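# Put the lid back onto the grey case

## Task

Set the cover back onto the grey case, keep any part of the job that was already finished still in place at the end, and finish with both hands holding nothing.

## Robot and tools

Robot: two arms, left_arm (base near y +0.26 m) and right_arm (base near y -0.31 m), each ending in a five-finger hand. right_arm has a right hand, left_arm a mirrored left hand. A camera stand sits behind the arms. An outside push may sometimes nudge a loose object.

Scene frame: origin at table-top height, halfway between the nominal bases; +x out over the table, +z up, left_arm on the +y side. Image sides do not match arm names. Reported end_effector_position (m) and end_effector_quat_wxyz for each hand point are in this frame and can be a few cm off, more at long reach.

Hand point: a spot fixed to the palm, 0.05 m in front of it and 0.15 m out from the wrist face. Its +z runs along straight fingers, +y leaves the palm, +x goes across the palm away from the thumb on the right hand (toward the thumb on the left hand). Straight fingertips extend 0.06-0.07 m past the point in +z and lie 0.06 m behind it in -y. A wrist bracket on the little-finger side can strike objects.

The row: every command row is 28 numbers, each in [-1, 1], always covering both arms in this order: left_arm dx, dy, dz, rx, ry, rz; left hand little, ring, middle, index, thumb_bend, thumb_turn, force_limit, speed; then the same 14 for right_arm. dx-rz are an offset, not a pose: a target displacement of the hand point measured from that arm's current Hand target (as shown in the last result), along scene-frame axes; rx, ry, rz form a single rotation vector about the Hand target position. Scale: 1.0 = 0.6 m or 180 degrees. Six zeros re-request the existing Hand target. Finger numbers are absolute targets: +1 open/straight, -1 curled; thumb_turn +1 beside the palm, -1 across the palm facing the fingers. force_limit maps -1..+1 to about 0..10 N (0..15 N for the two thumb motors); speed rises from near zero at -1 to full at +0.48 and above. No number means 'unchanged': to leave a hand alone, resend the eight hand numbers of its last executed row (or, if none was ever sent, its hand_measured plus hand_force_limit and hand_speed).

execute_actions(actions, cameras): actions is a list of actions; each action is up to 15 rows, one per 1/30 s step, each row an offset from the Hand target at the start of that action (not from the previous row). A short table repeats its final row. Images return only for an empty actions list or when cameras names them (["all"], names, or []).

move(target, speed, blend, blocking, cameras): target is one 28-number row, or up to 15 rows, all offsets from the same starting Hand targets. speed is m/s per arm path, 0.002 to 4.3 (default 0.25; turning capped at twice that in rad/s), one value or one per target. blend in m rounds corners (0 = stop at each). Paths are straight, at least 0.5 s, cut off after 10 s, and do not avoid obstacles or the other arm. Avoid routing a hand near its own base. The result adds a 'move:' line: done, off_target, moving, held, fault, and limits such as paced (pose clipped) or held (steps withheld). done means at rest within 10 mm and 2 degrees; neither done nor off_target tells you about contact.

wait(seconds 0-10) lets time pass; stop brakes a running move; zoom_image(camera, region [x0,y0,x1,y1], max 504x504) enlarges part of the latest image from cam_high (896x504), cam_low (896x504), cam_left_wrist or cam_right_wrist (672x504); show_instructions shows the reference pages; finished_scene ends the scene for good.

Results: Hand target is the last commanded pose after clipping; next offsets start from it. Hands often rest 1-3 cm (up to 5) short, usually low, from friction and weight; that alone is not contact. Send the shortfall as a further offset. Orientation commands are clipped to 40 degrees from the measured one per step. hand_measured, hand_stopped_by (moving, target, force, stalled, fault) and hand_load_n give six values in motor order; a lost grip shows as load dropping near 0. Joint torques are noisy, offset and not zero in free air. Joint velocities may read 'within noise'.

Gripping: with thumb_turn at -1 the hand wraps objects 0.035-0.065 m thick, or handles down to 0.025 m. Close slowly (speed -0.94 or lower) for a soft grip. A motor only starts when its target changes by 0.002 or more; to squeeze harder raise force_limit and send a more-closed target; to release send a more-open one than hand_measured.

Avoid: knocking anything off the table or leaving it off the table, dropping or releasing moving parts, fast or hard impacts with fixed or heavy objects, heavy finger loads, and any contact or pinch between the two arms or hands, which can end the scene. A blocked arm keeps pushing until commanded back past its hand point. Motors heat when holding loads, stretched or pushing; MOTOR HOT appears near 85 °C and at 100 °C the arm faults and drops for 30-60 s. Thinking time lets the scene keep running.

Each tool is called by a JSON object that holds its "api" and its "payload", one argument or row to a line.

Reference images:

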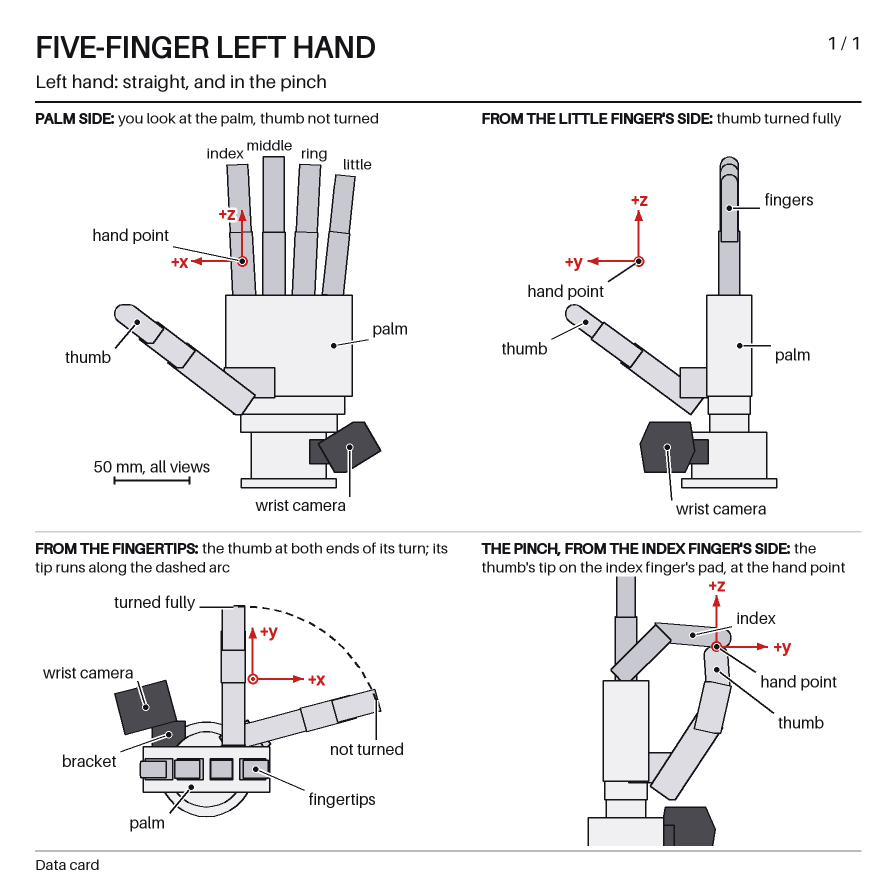

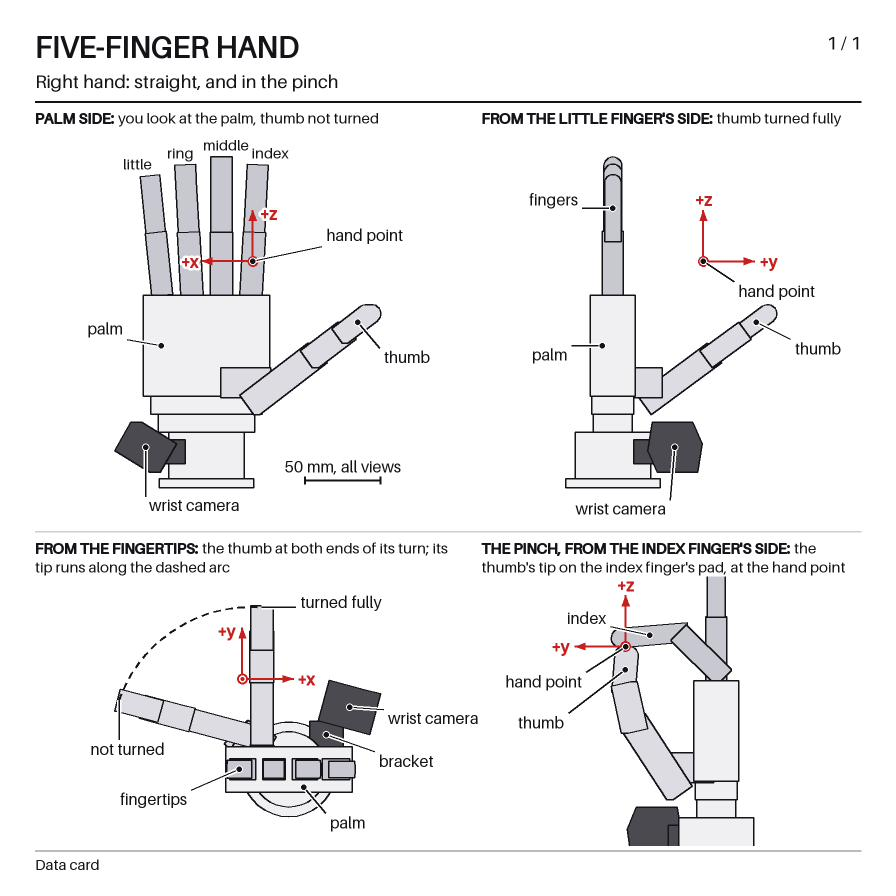

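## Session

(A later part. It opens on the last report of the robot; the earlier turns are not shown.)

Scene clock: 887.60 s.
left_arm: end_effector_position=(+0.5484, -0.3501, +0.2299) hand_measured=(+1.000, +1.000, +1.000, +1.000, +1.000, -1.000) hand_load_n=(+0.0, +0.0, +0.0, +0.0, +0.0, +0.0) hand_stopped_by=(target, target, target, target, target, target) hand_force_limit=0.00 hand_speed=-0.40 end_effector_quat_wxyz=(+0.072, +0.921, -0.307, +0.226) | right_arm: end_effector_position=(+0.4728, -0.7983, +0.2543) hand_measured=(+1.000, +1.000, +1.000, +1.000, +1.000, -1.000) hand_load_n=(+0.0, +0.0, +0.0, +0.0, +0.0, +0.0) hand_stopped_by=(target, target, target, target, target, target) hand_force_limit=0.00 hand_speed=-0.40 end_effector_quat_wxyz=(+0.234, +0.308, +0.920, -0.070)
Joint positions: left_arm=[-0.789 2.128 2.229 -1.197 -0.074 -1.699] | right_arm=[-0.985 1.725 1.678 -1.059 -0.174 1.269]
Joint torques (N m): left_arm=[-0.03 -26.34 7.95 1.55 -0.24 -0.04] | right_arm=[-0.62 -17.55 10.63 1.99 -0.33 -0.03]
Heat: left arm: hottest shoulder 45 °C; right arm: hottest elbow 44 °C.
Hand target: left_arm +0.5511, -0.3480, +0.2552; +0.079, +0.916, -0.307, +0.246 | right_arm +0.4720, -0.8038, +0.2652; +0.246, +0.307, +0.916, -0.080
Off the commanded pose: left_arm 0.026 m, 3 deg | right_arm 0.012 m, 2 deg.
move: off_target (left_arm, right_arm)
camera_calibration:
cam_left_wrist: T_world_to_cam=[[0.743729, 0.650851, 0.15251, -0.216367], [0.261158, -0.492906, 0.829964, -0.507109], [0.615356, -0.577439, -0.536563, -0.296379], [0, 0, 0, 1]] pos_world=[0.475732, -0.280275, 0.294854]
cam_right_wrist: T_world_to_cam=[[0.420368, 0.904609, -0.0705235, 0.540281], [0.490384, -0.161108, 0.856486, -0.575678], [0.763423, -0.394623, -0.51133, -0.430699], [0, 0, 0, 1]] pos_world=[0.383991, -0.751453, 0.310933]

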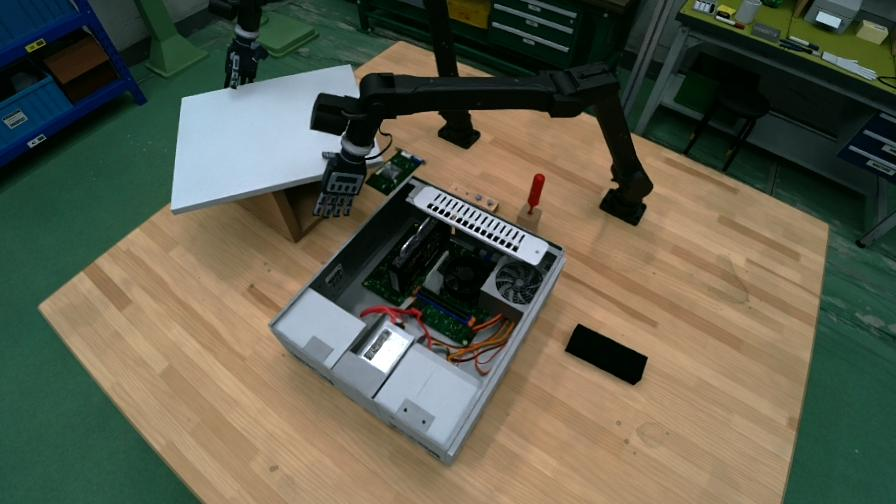

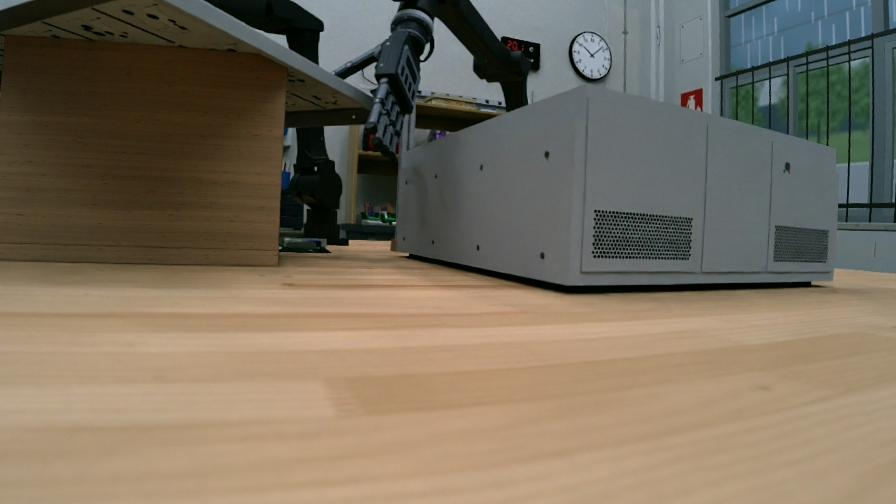

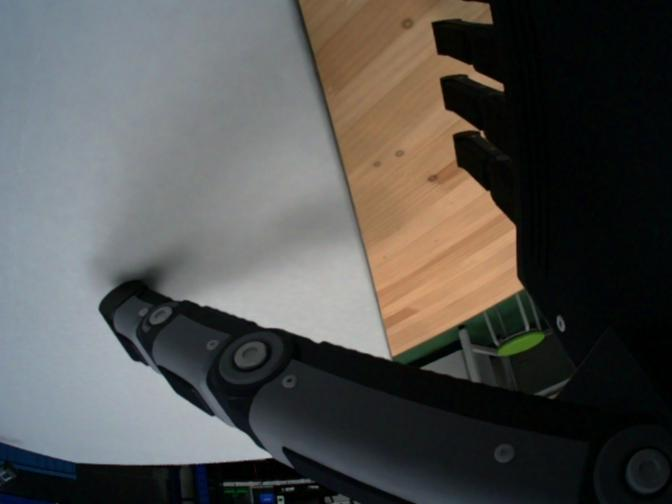

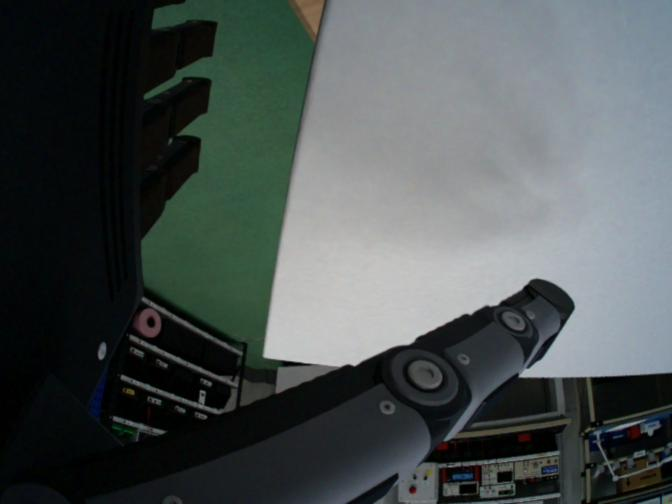

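{"api": "move", "payload": {
  "target": [0.010,0.013,0.004,0,0,0,1,1,1,1,1,-1,0,-0.4, -0.014,-0.019,-0.028,0,0,0,1,1,1,1,1,-1,0,-0.4],
  "speed": 0.08,
  "cameras": ["cam_left_wrist","cam_right_wrist","cam_low"]
}}

Scene clock: 913.90 s.
left_arm: end_effector_position=(+0.5513, -0.3468, +0.2297) hand_measured=(+1.000, +1.000, +1.000, +1.000, +1.000, -1.000) hand_load_n=(+0.5, +0.0, +0.0, +0.0, +0.0, +0.5) hand_stopped_by=(target, target, target, target, target, target) hand_force_limit=0.00 hand_speed=-0.40 end_effector_quat_wxyz=(+0.071, +0.921, -0.310, +0.226) | right_arm: end_effector_position=(+0.4669, -0.8057, +0.2484) hand_measured=(+1.000, +1.000, +1.000, +1.000, +1.000, -1.000) hand_load_n=(+0.0, +0.0, +0.0, +0.0, +0.0, -0.5) hand_stopped_by=(target, target, target, target, target, target) hand_force_limit=0.00 hand_speed=-0.40 end_effector_quat_wxyz=(+0.241, +0.309, +0.917, -0.073)
Joint positions: left_arm=[-0.783 2.128 2.229 -1.197 -0.071 -1.689] | right_arm=[-1.002 1.725 1.656 -1.025 -0.184 1.261]
Joint torques (N m): left_arm=[0.44 -26.52 7.87 1.46 -0.07 0.02] | right_arm=[-1.14 -15.97 10.67 2 -0.33 -0.15]
Heat: left arm: hottest shoulder 47 °C; right arm: hottest elbow 43 °C.
Hand target: left_arm +0.5572, -0.3401, +0.2575; +0.079, +0.916, -0.307, +0.246 | right_arm +0.4635, -0.8151, +0.2484; +0.246, +0.307, +0.916, -0.080
Off the commanded pose: left_arm 0.029 m, 3 deg | right_arm 0.010 m, 1 deg.
move: off_target (left_arm)
camera_calibration:
cam_left_wrist: T_world_to_cam=[[0.746247, 0.647386, 0.154941, -0.223825], [0.258012, -0.495864, 0.829185, -0.505194], [0.613632, -0.578801, -0.537071, -0.295721], [0, 0, 0, 1]] pos_world=[0.478839, -0.27677, 0.294756]
cam_right_wrist: T_world_to_cam=[[0.425729, 0.901908, -0.0729165, 0.544973], [0.478743, -0.156133, 0.86396, -0.561327], [0.767828, -0.402721, -0.498253, -0.443946], [0, 0, 0, 1]] pos_world=[0.377595, -0.757944, 0.303504]
Images, in order (width x height): cam_low 896x504, cam_left_wrist 672x504, cam_right_wrist 672x504.

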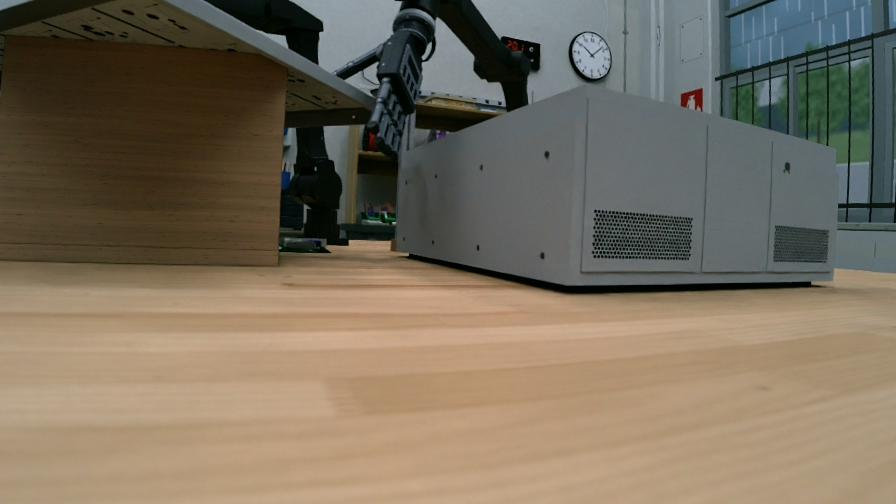

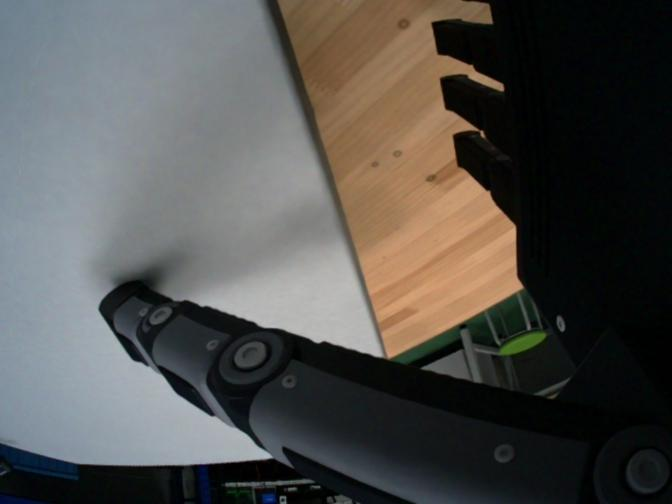

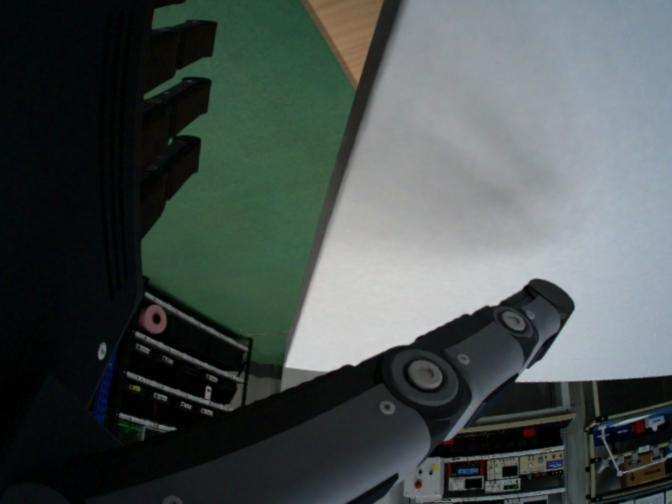

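{"api": "move", "payload": {
  "target": [0.006,0.008,0,0,0,0,1,1,1,1,1,-1,0,-0.4, 0.0,0.0,-0.025,0,0,0,1,1,1,1,1,-1,0,-0.4],
  "speed": 0.08,
  "cameras": ["cam_right_wrist","cam_left_wrist"]
}}

Scene clock: 943.10 s.
left_arm: end_effector_position=(+0.5550, -0.3415, +0.2296) hand_measured=(+1.000, +1.000, +1.000, +1.000, +1.000, -1.000) hand_load_n=(+0.0, +0.0, +0.0, -0.5, +0.0, +0.5) hand_stopped_by=(target, target, target, target, target, target) hand_force_limit=0.00 hand_speed=-0.40 end_effector_quat_wxyz=(+0.071, +0.921, -0.309, +0.226) | right_arm: end_effector_position=(+0.4668, -0.8054, +0.2354) hand_measured=(+1.000, +1.000, +1.000, +1.000, +1.000, -1.000) hand_load_n=(+0.0, +0.0, +0.0, +0.0, +0.0, +0.0) hand_stopped_by=(target, target, target, target, target, target) hand_force_limit=0.00 hand_speed=-0.40 end_effector_quat_wxyz=(+0.242, +0.309, +0.917, -0.074)
Joint positions: left_arm=[-0.774 2.125 2.224 -1.196 -0.067 -1.681] | right_arm=[-1.002 1.726 1.621 -0.987 -0.185 1.261]
Joint torques (N m): left_arm=[0.15 -27.05 7.9 1.52 -0.06 -0.02] | right_arm=[-1.08 -15.68 10.61 1.95 -0.34 -0.15]
Heat: left arm: hottest shoulder 47 °C; right arm: hottest elbow 44 °C.
Hand target: left_arm +0.5606, -0.3354, +0.2576; +0.079, +0.916, -0.307, +0.246 | right_arm +0.4636, -0.8151, +0.2334; +0.246, +0.307, +0.916, -0.080
Off the commanded pose: left_arm 0.029 m, 3 deg | right_arm 0.010 m, 1 deg.
move: off_target (left_arm)
camera_calibration:
cam_left_wrist: T_world_to_cam=[[0.74614, 0.647605, 0.15454, -0.229738], [0.259475, -0.496611, 0.828281, -0.504301], [0.613145, -0.577915, -0.538579, -0.294007], [0, 0, 0, 1]] pos_world=[0.48254, -0.271573, 0.294861]
cam_right_wrist: T_world_to_cam=[[0.425414, 0.901928, -0.0744917, 0.54423], [0.477292, -0.153666, 0.865205, -0.547604], [0.768905, -0.403625, -0.495855, -0.452008], [0, 0, 0, 1]] pos_world=[0.377396, -0.757446, 0.2902]
Images, in order (width x height): cam_left_wrist 672x504, cam_right_wrist 672x504.

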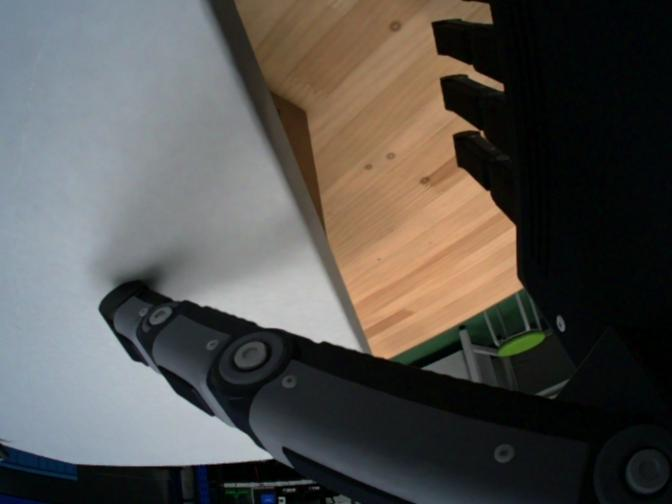

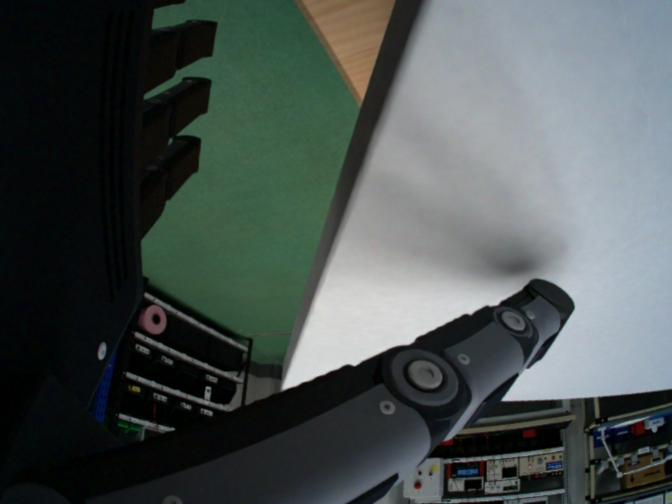

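{"api": "move", "payload": {
  "target": [0,0,0,0,0,0,-0.6,-0.5,-0.4,-0.3,1,-1,-0.75,-0.82, 0,0,0,0,0,0,-0.6,-0.5,-0.4,-0.3,1,-1,-0.75,-0.82],
  "cameras": ["all"]
}}

Scene clock: 963.33 s.
left_arm: end_effector_position=(+0.5551, -0.3413, +0.2293) hand_measured=(-0.600, -0.480, -0.314, -0.164, +1.000, -1.000) hand_load_n=(+0.0, +2.0, +1.5, +0.0, +0.5, +1.0) hand_stopped_by=(target, force, force, force, target, target) hand_force_limit=-0.75 hand_speed=-0.82 end_effector_quat_wxyz=(+0.072, +0.921, -0.310, +0.225) | right_arm: end_effector_position=(+0.4667, -0.8052, +0.2326) hand_measured=(-0.600, -0.464, -0.282, -0.098, +1.000, -1.000) hand_load_n=(+0.0, +0.0, +0.0, +0.0, +0.0, +0.0) hand_stopped_by=(target, force, force, force, target, target) hand_force_limit=-0.75 hand_speed=-0.82 end_effector_quat_wxyz=(+0.240, +0.309, +0.917, -0.072)
Joint positions: left_arm=[-0.773 2.125 2.223 -1.195 -0.065 -1.68] | right_arm=[-1.002 1.729 1.62 -0.986 -0.185 1.259]
Joint torques (N m): left_arm=[0.56 -26.87 7.87 1.39 -0.11 -0.03] | right_arm=[-1.08 -16.03 10.78 2 -0.33 -0.13]
Heat: left arm: hottest elbow 47 °C; right arm: hottest elbow 44 °C.
Hand target: left_arm +0.5608, -0.3353, +0.2575; +0.079, +0.916, -0.307, +0.246 | right_arm +0.4636, -0.8151, +0.2335; +0.247, +0.307, +0.916, -0.080
Off the commanded pose: left_arm 0.029 m, 3 deg | right_arm 0.010 m, 1 deg.
move: off_target (left_arm)
camera_calibration:
cam_left_wrist: T_world_to_cam=[[0.746809, 0.647153, 0.153196, -0.230148], [0.259861, -0.496008, 0.828522, -0.503991], [0.612167, -0.578938, -0.538593, -0.294034], [0, 0, 0, 1]] pos_world=[0.482843, -0.27127, 0.294461]
cam_right_wrist: T_world_to_cam=[[0.424156, 0.902703, -0.07224, 0.544557], [0.479602, -0.156253, 0.863462, -0.547877], [0.768162, -0.400889, -0.499214, -0.449916], [0, 0, 0, 1]] pos_world=[0.377395, -0.757548, 0.287806]

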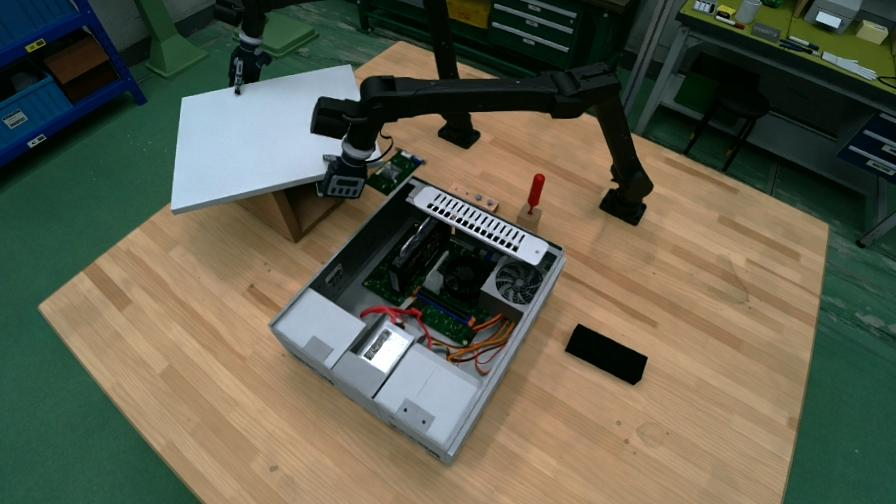

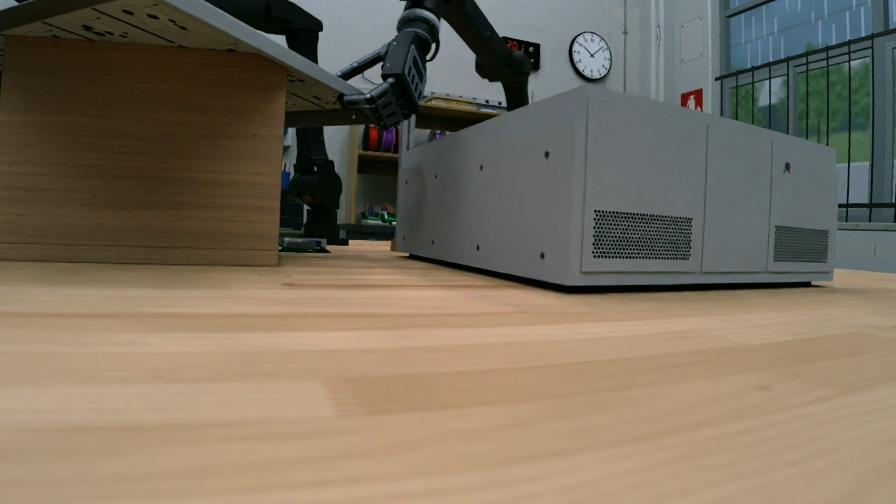

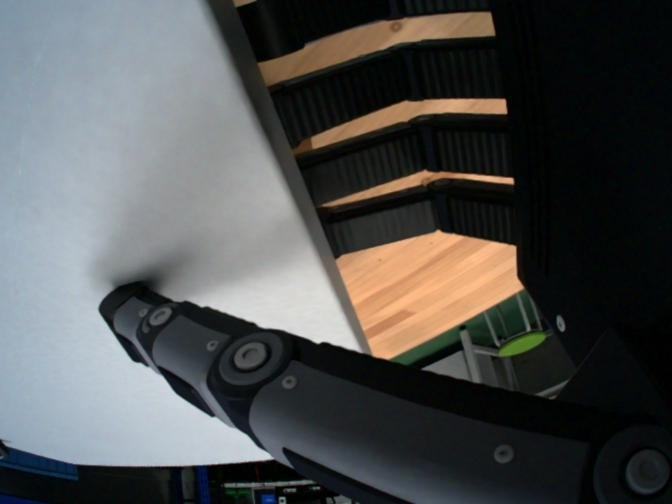

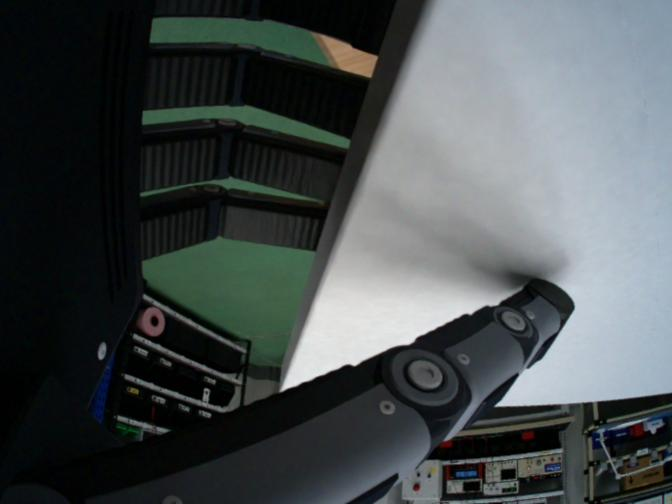

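{"api": "move", "payload": {
  "target": [0,0,0,0,0,0,-0.95,-0.5,-0.4,-0.3,-0.2,-1,-0.75,-0.82, 0,0,0,0,0,0,-0.95,-0.5,-0.4,-0.3,-0.2,-1,-0.75,-0.82],
  "cameras": ["cam_low","cam_left_wrist","cam_right_wrist"]
}}

Scene clock: 971.80 s.
left_arm: end_effector_position=(+0.5551, -0.3413, +0.2293) hand_measured=(-0.950, -0.480, -0.314, -0.164, +0.994, -1.000) hand_load_n=(+0.0, +2.0, +1.5, +0.0, +2.5, +1.0) hand_stopped_by=(target, force, force, force, force, target) hand_force_limit=-0.75 hand_speed=-0.82 end_effector_quat_wxyz=(+0.072, +0.921, -0.310, +0.225) | right_arm: end_effector_position=(+0.4672, -0.8047, +0.2329) hand_measured=(-0.730, -0.464, -0.282, -0.098, +0.942, -1.000) hand_load_n=(+2.5, +0.0, +0.0, +0.0, +2.5, +1.0) hand_stopped_by=(force, force, force, force, force, target) hand_force_limit=-0.75 hand_speed=-0.82 end_effector_quat_wxyz=(+0.241, +0.308, +0.917, -0.071)
Joint positions: left_arm=[-0.773 2.125 2.223 -1.195 -0.065 -1.68] | right_arm=[-1.002 1.729 1.62 -0.986 -0.188 1.259]
Joint torques (N m): left_arm=[0.73 -27.28 7.61 1.44 -0.14 -0.03] | right_arm=[-1.08 -15.97 10.78 1.98 -0.19 -0.13]
Heat: left arm: hottest elbow 47 °C; right arm: hottest elbow 43 °C.
Hand target: left_arm +0.5608, -0.3352, +0.2575; +0.079, +0.916, -0.307, +0.246 | right_arm +0.4636, -0.8151, +0.2335; +0.246, +0.307, +0.916, -0.080
Off the commanded pose: left_arm 0.029 m, 3 deg | right_arm 0.011 m, 1 deg.
move: off_target (left_arm, right_arm)
camera_calibration:
cam_left_wrist: T_world_to_cam=[[0.746809, 0.647153, 0.153196, -0.230148], [0.259861, -0.496008, 0.828522, -0.503991], [0.612167, -0.578938, -0.538593, -0.294034], [0, 0, 0, 1]] pos_world=[0.482843, -0.27127, 0.294461]
cam_right_wrist: T_world_to_cam=[[0.422937, 0.903477, -0.0696633, 0.544613], [0.477627, -0.156935, 0.864433, -0.548161], [0.770063, -0.398874, -0.497899, -0.449465], [0, 0, 0, 1]] pos_world=[0.377595, -0.757351, 0.288]
Images, in order (width x height): cam_low 896x504, cam_left_wrist 672x504, cam_right_wrist 672x504.

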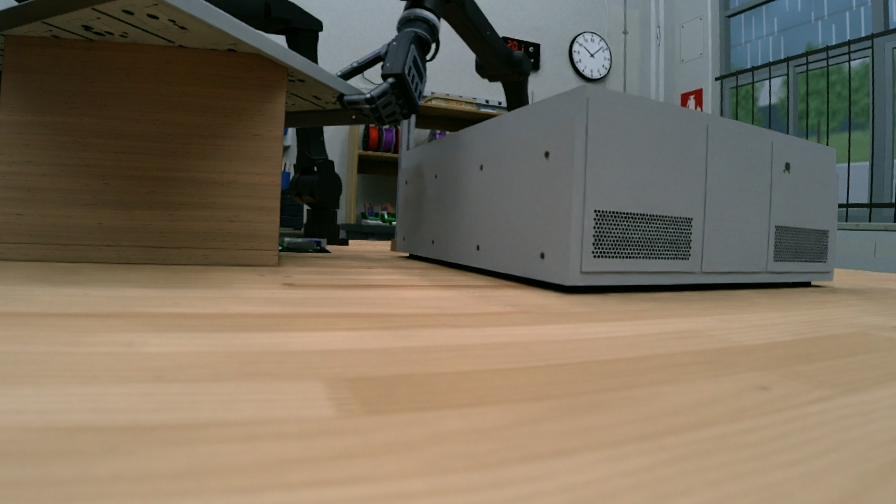

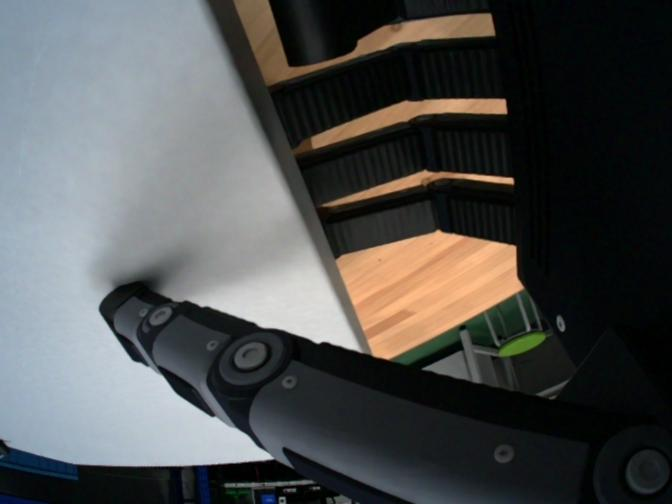

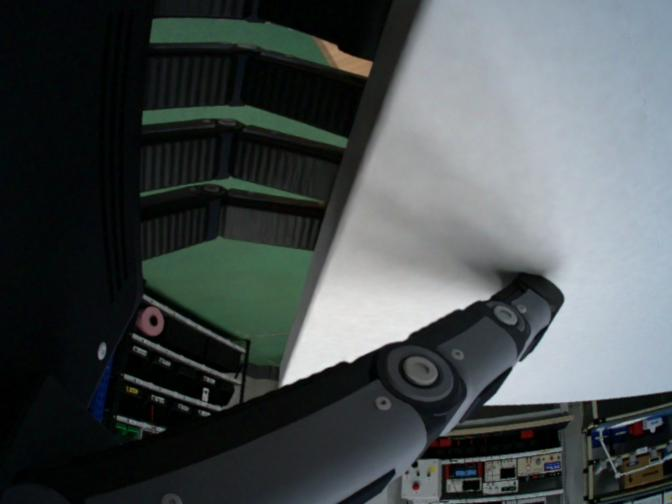

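{"api": "move", "payload": {
  "target": [0,0,0.035,0,0,0,-0.6,-0.5,-0.4,-0.3,-0.2,-1,-0.75,-0.82, 0,0,0.035,0,0,0,-0.95,-0.5,-0.4,-0.3,-0.2,-1,-0.75,-0.82],
  "speed": 0.04,
  "cameras": ["all"]
}}

Scene clock: 996.70 s.
left_arm: end_effector_position=(+0.5510, -0.3373, +0.2291) hand_measured=(-0.600, -0.480, -0.314, -0.164, +0.994, -1.000) hand_load_n=(+0.0, +3.5, +0.5, +0.5, +2.0, +1.5) hand_stopped_by=(target, force, force, force, force, target) hand_force_limit=-0.75 hand_speed=-0.82 end_effector_quat_wxyz=(+0.067, +0.923, -0.311, +0.215) | right_arm: end_effector_position=(+0.4651, -0.8012, +0.2315) hand_measured=(-0.730, -0.464, -0.282, -0.098, +0.942, -1.000) hand_load_n=(+3.0, +0.0, +0.0, +0.0, +3.5, +0.5) hand_stopped_by=(force, force, force, force, force, target) hand_force_limit=-0.75 hand_speed=-0.82 end_effector_quat_wxyz=(+0.235, +0.310, +0.919, -0.065)
Joint positions: left_arm=[-0.773 2.125 2.232 -1.228 -0.065 -1.68] | right_arm=[-1.002 1.729 1.622 -1.007 -0.189 1.259]
Joint torques (N m): left_arm=[0.5 -26.11 11.54 0.59 -0.11 -0.04] | right_arm=[-1.08 -16.62 14.74 0.51 -0.16 -0.13]
Heat: left arm: hottest elbow 46 °C; right arm: hottest elbow 42 °C.
Hand target: left_arm +0.5608, -0.3352, +0.2785; +0.079, +0.916, -0.307, +0.246 | right_arm +0.4636, -0.8151, +0.2545; +0.246, +0.307, +0.916, -0.080
Off the commanded pose: left_arm 0.050 m, 4 deg | right_arm 0.027 m, 2 deg.
move: off_target (left_arm, right_arm)
camera_calibration:
cam_left_wrist: T_world_to_cam=[[0.749381, 0.644637, 0.151236, -0.231462], [0.273741, -0.509591, 0.81571, -0.510171], [0.602905, -0.569878, -0.558341, -0.276594], [0, 0, 0, 1]] pos_world=[0.479868, -0.268395, 0.296724]
cam_right_wrist: T_world_to_cam=[[0.422143, 0.904585, -0.0593349, 0.54107], [0.486041, -0.170599, 0.857123, -0.558598], [0.765219, -0.390668, -0.511682, -0.43517], [0, 0, 0, 1]] pos_world=[0.376093, -0.754746, 0.288223]

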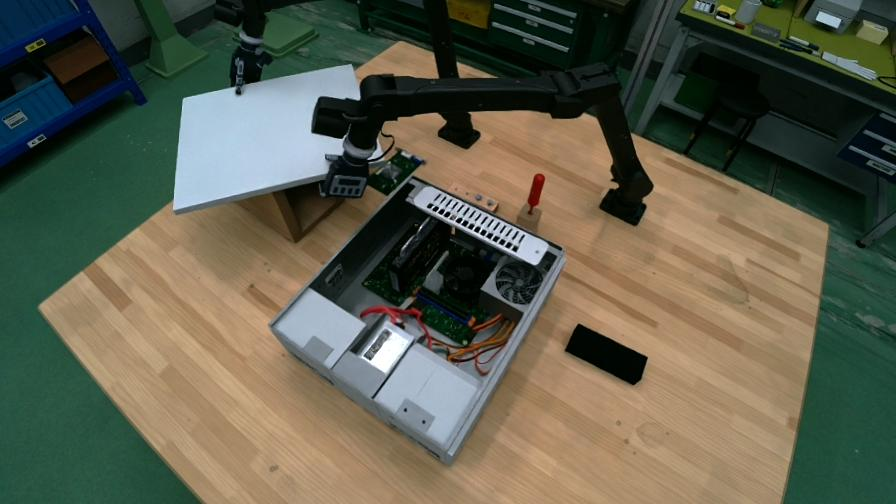

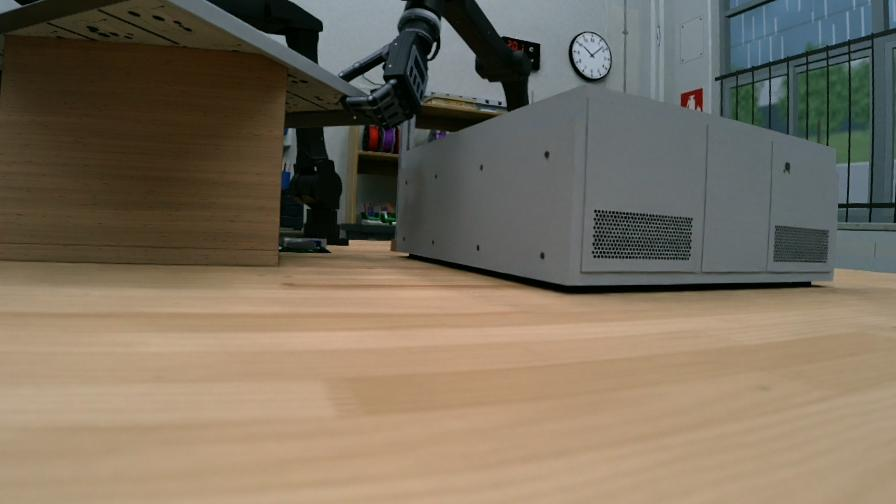

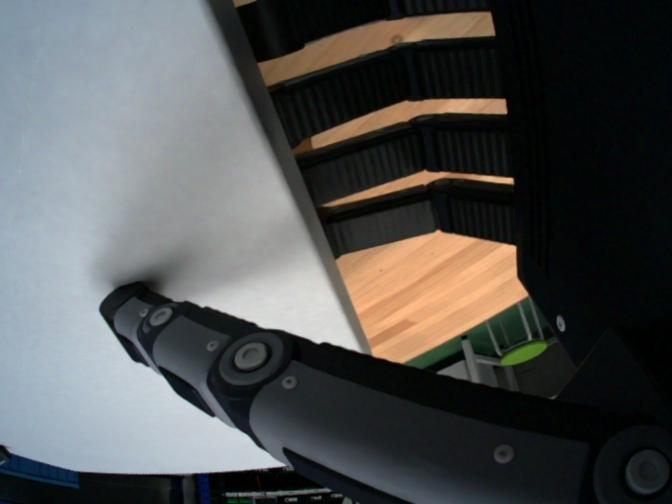

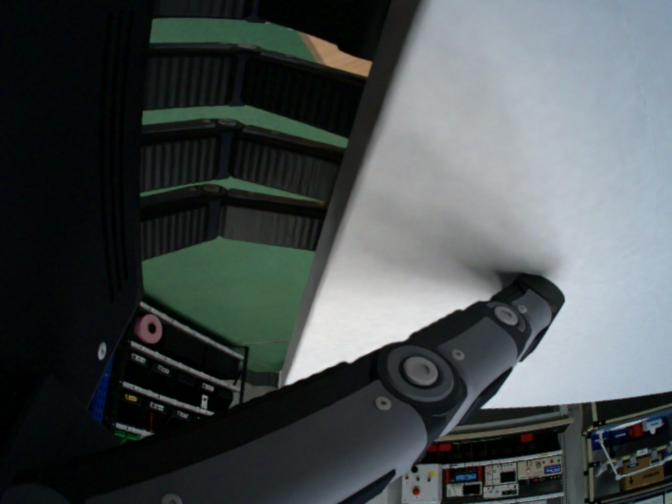

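{"api": "move", "payload": {
  "target": [0,0,0.04,0,0,0,-0.6,-0.5,-0.4,-0.3,-0.2,-1,-0.75,-0.82, 0,0,0.04,0,0,0,-0.95,-0.5,-0.4,-0.3,-0.2,-1,-0.75,-0.82],
  "speed": 0.04,
  "cameras": ["all"]
}}

Scene clock: 1006.07 s.
left_arm: end_effector_position=(+0.5455, -0.3320, +0.2549) hand_measured=(-0.600, -0.482, -0.314, -0.164, +0.994, -1.000) hand_load_n=(+0.0, +1.0, +2.0, +2.0, +1.5, +2.0) hand_stopped_by=(target, force, force, force, force, target) hand_force_limit=-0.75 hand_speed=-0.82 end_effector_quat_wxyz=(+0.063, +0.925, -0.313, +0.208) | right_arm: end_effector_position=(+0.4609, -0.7958, +0.2375) hand_measured=(-0.730, -0.464, -0.282, -0.098, +0.942, -1.000) hand_load_n=(+4.0, +0.5, +0.0, +0.0, +1.0, +1.0) hand_stopped_by=(force, force, force, force, force, target) hand_force_limit=-0.75 hand_speed=-0.82 end_effector_quat_wxyz=(+0.219, +0.311, +0.923, -0.055)
Joint positions: left_arm=[-0.773 2.125 2.306 -1.318 -0.065 -1.678] | right_arm=[-1.002 1.731 1.654 -1.076 -0.185 1.255]
Joint torques (N m): left_arm=[0.21 -24.64 12.77 0.98 -0.1 0] | right_arm=[-1.08 -17.49 16.73 0.85 -0.32 -0.09]
Heat: left arm: hottest elbow 48 °C; right arm: hottest elbow 44 °C.
Hand target: left_arm +0.5607, -0.3353, +0.3026; +0.079, +0.916, -0.307, +0.246 | right_arm +0.4636, -0.8152, +0.2787; +0.247, +0.307, +0.916, -0.080
Off the commanded pose: left_arm 0.050 m, 5 deg | right_arm 0.045 m, 4 deg.
move: off_target (left_arm, right_arm)
camera_calibration:
cam_left_wrist: T_world_to_cam=[[0.752104, 0.641593, 0.150656, -0.237004], [0.281319, -0.519267, 0.806983, -0.532048], [0.595986, -0.564553, -0.571035, -0.247087], [0, 0, 0, 1]] pos_world=[0.475187, -0.263709, 0.323964]
cam_right_wrist: T_world_to_cam=[[0.418892, 0.90701, -0.0431602, 0.537909], [0.507458, -0.194418, 0.839457, -0.585323], [0.753005, -0.373544, -0.54171, -0.400376], [0, 0, 0, 1]] pos_world=[0.373186, -0.751244, 0.297682]

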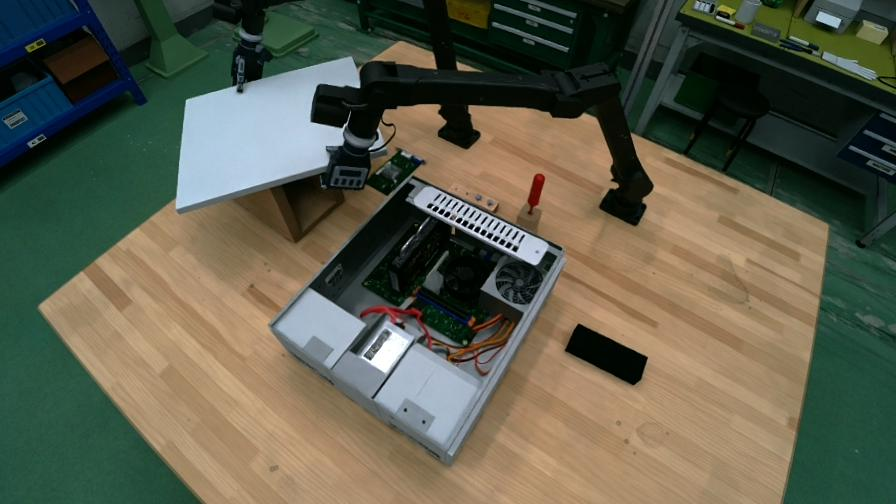

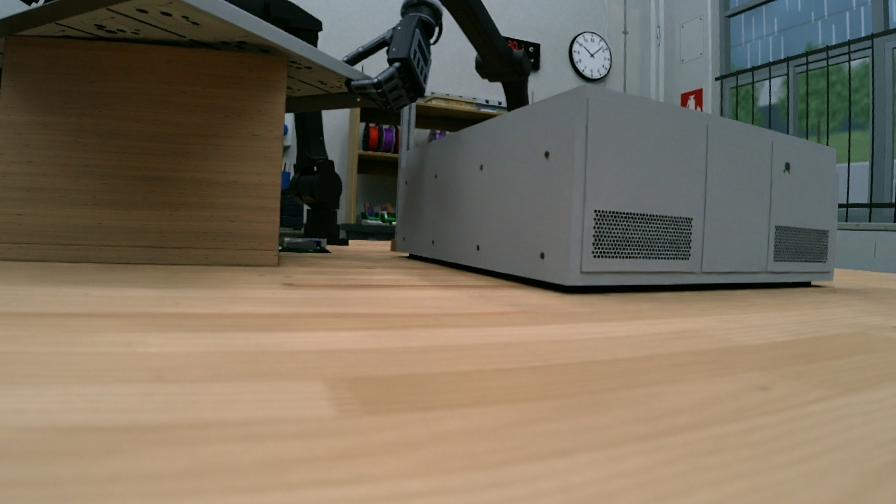

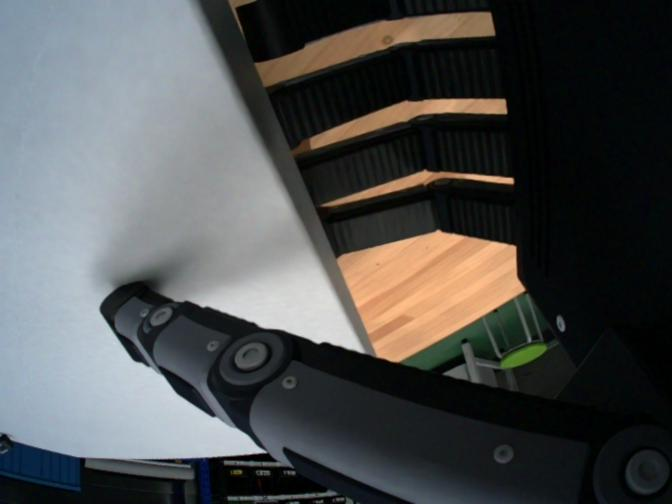

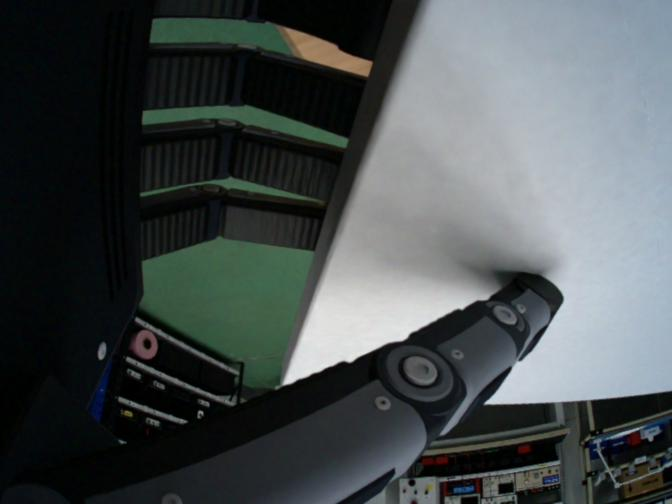

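{"api": "move", "payload": {
  "target": [-0.012,-0.016,0.045,0,0,0,-0.6,-0.5,-0.4,-0.3,-0.2,-1,-0.75,-0.82, 0.02,0.027,0.08,0,0,0,-0.95,-0.5,-0.4,-0.3,-0.2,-1,-0.75,-0.82],
  "speed": 0.04,
  "cameras": ["all"]
}}

Scene clock: 1020.13 s.
left_arm: end_effector_position=(+0.5471, -0.3332, +0.2839) hand_measured=(-0.600, -0.482, -0.314, -0.164, +0.994, -1.000) hand_load_n=(+0.5, +0.5, +3.0, +5.5, +2.5, +2.5) hand_stopped_by=(target, force, force, force, force, target) hand_force_limit=-0.75 hand_speed=-0.82 end_effector_quat_wxyz=(+0.061, +0.925, -0.313, +0.206) | right_arm: end_effector_position=(+0.4581, -0.7943, +0.2693) hand_measured=(-0.730, -0.464, -0.282, -0.098, +0.942, -1.000) hand_load_n=(+3.5, +0.5, +0.0, +0.0, +0.0, +0.5) hand_stopped_by=(force, force, force, force, force, target) hand_force_limit=-0.75 hand_speed=-0.82 end_effector_quat_wxyz=(+0.206, +0.313, +0.925, -0.056)
Joint positions: left_arm=[-0.773 2.175 2.472 -1.44 -0.066 -1.678] | right_arm=[-0.999 1.731 1.747 -1.188 -0.167 1.255]
Joint torques (N m): left_arm=[-1.08 -24.29 12.82 1.33 -0.32 -0.22] | right_arm=[1.03 -19.02 17.55 0.72 -0.52 0.21]
Heat: left arm: hottest elbow 50 °C; right arm: hottest elbow 45 °C.
Hand target: left_arm +0.5535, -0.3449, +0.3297; +0.079, +0.916, -0.307, +0.246 | right_arm +0.4757, -0.7989, +0.3266; +0.247, +0.307, +0.916, -0.080
Off the commanded pose: left_arm 0.048 m, 5 deg | right_arm 0.060 m, 6 deg.
move: off_target (left_arm, right_arm)
camera_calibration:
cam_left_wrist: T_world_to_cam=[[0.752322, 0.641222, 0.151151, -0.242168], [0.284522, -0.523181, 0.803324, -0.558563], [0.594188, -0.561352, -0.576042, -0.228683], [0, 0, 0, 1]] pos_world=[0.476992, -0.265318, 0.35358]
cam_right_wrist: T_world_to_cam=[[0.421929, 0.905413, -0.0469408, 0.537455], [0.526488, -0.202539, 0.825705, -0.621902], [0.738096, -0.373103, -0.562146, -0.367873], [0, 0, 0, 1]] pos_world=[0.372182, -0.749832, 0.331938]

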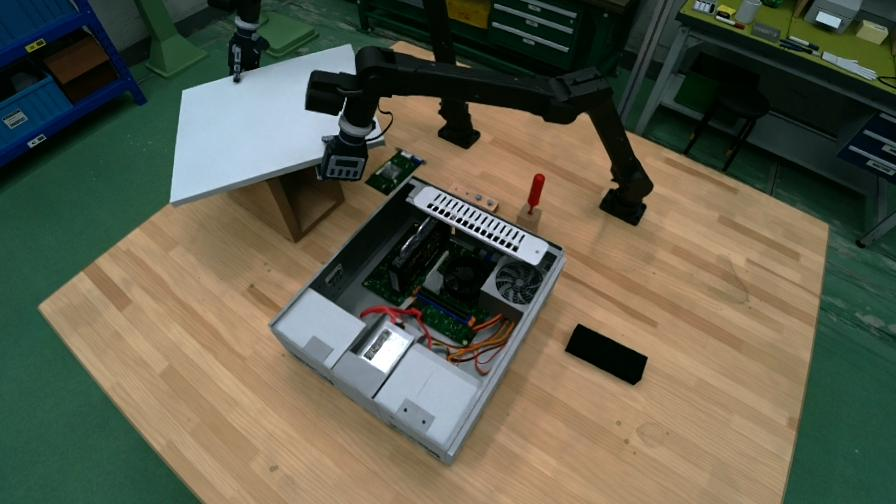

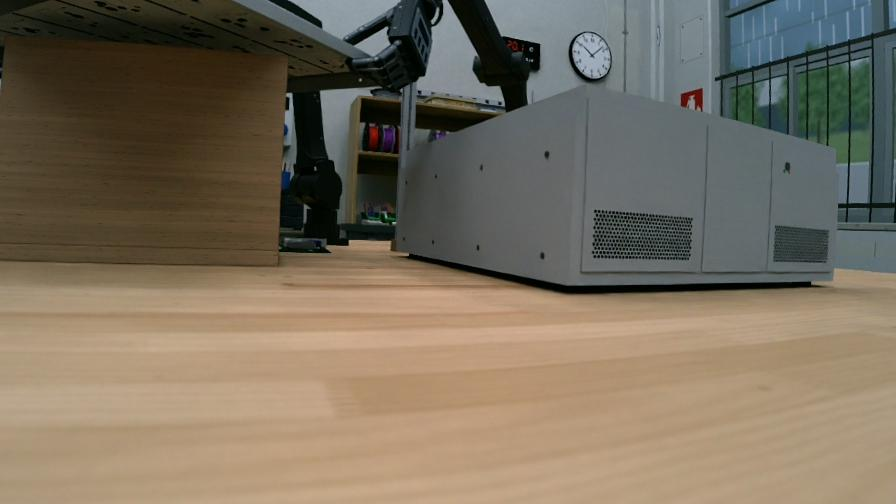

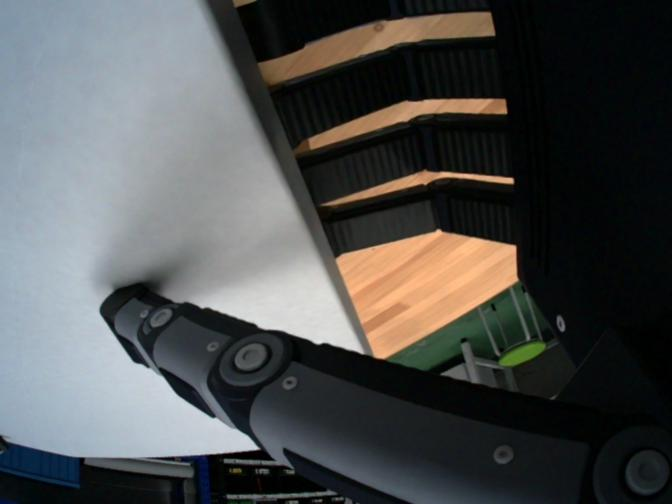

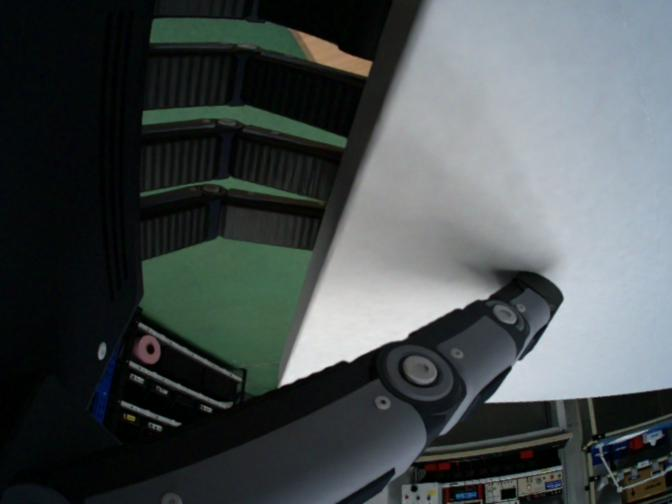

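{"api": "zoom_image", "payload": {
  "camera": "cam_high",
  "region": [150, 20, 420, 240]
}}

Scaled by 1.867 from the camera's 896x504 image, which has a finer 1280x720 frame.

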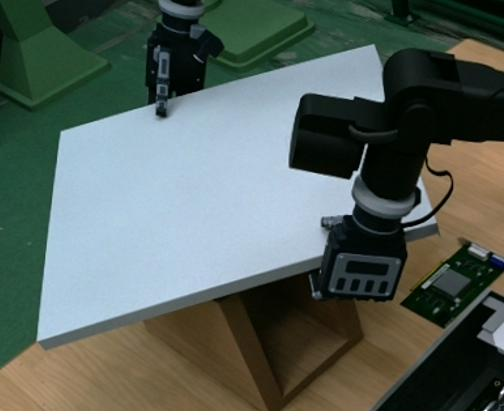

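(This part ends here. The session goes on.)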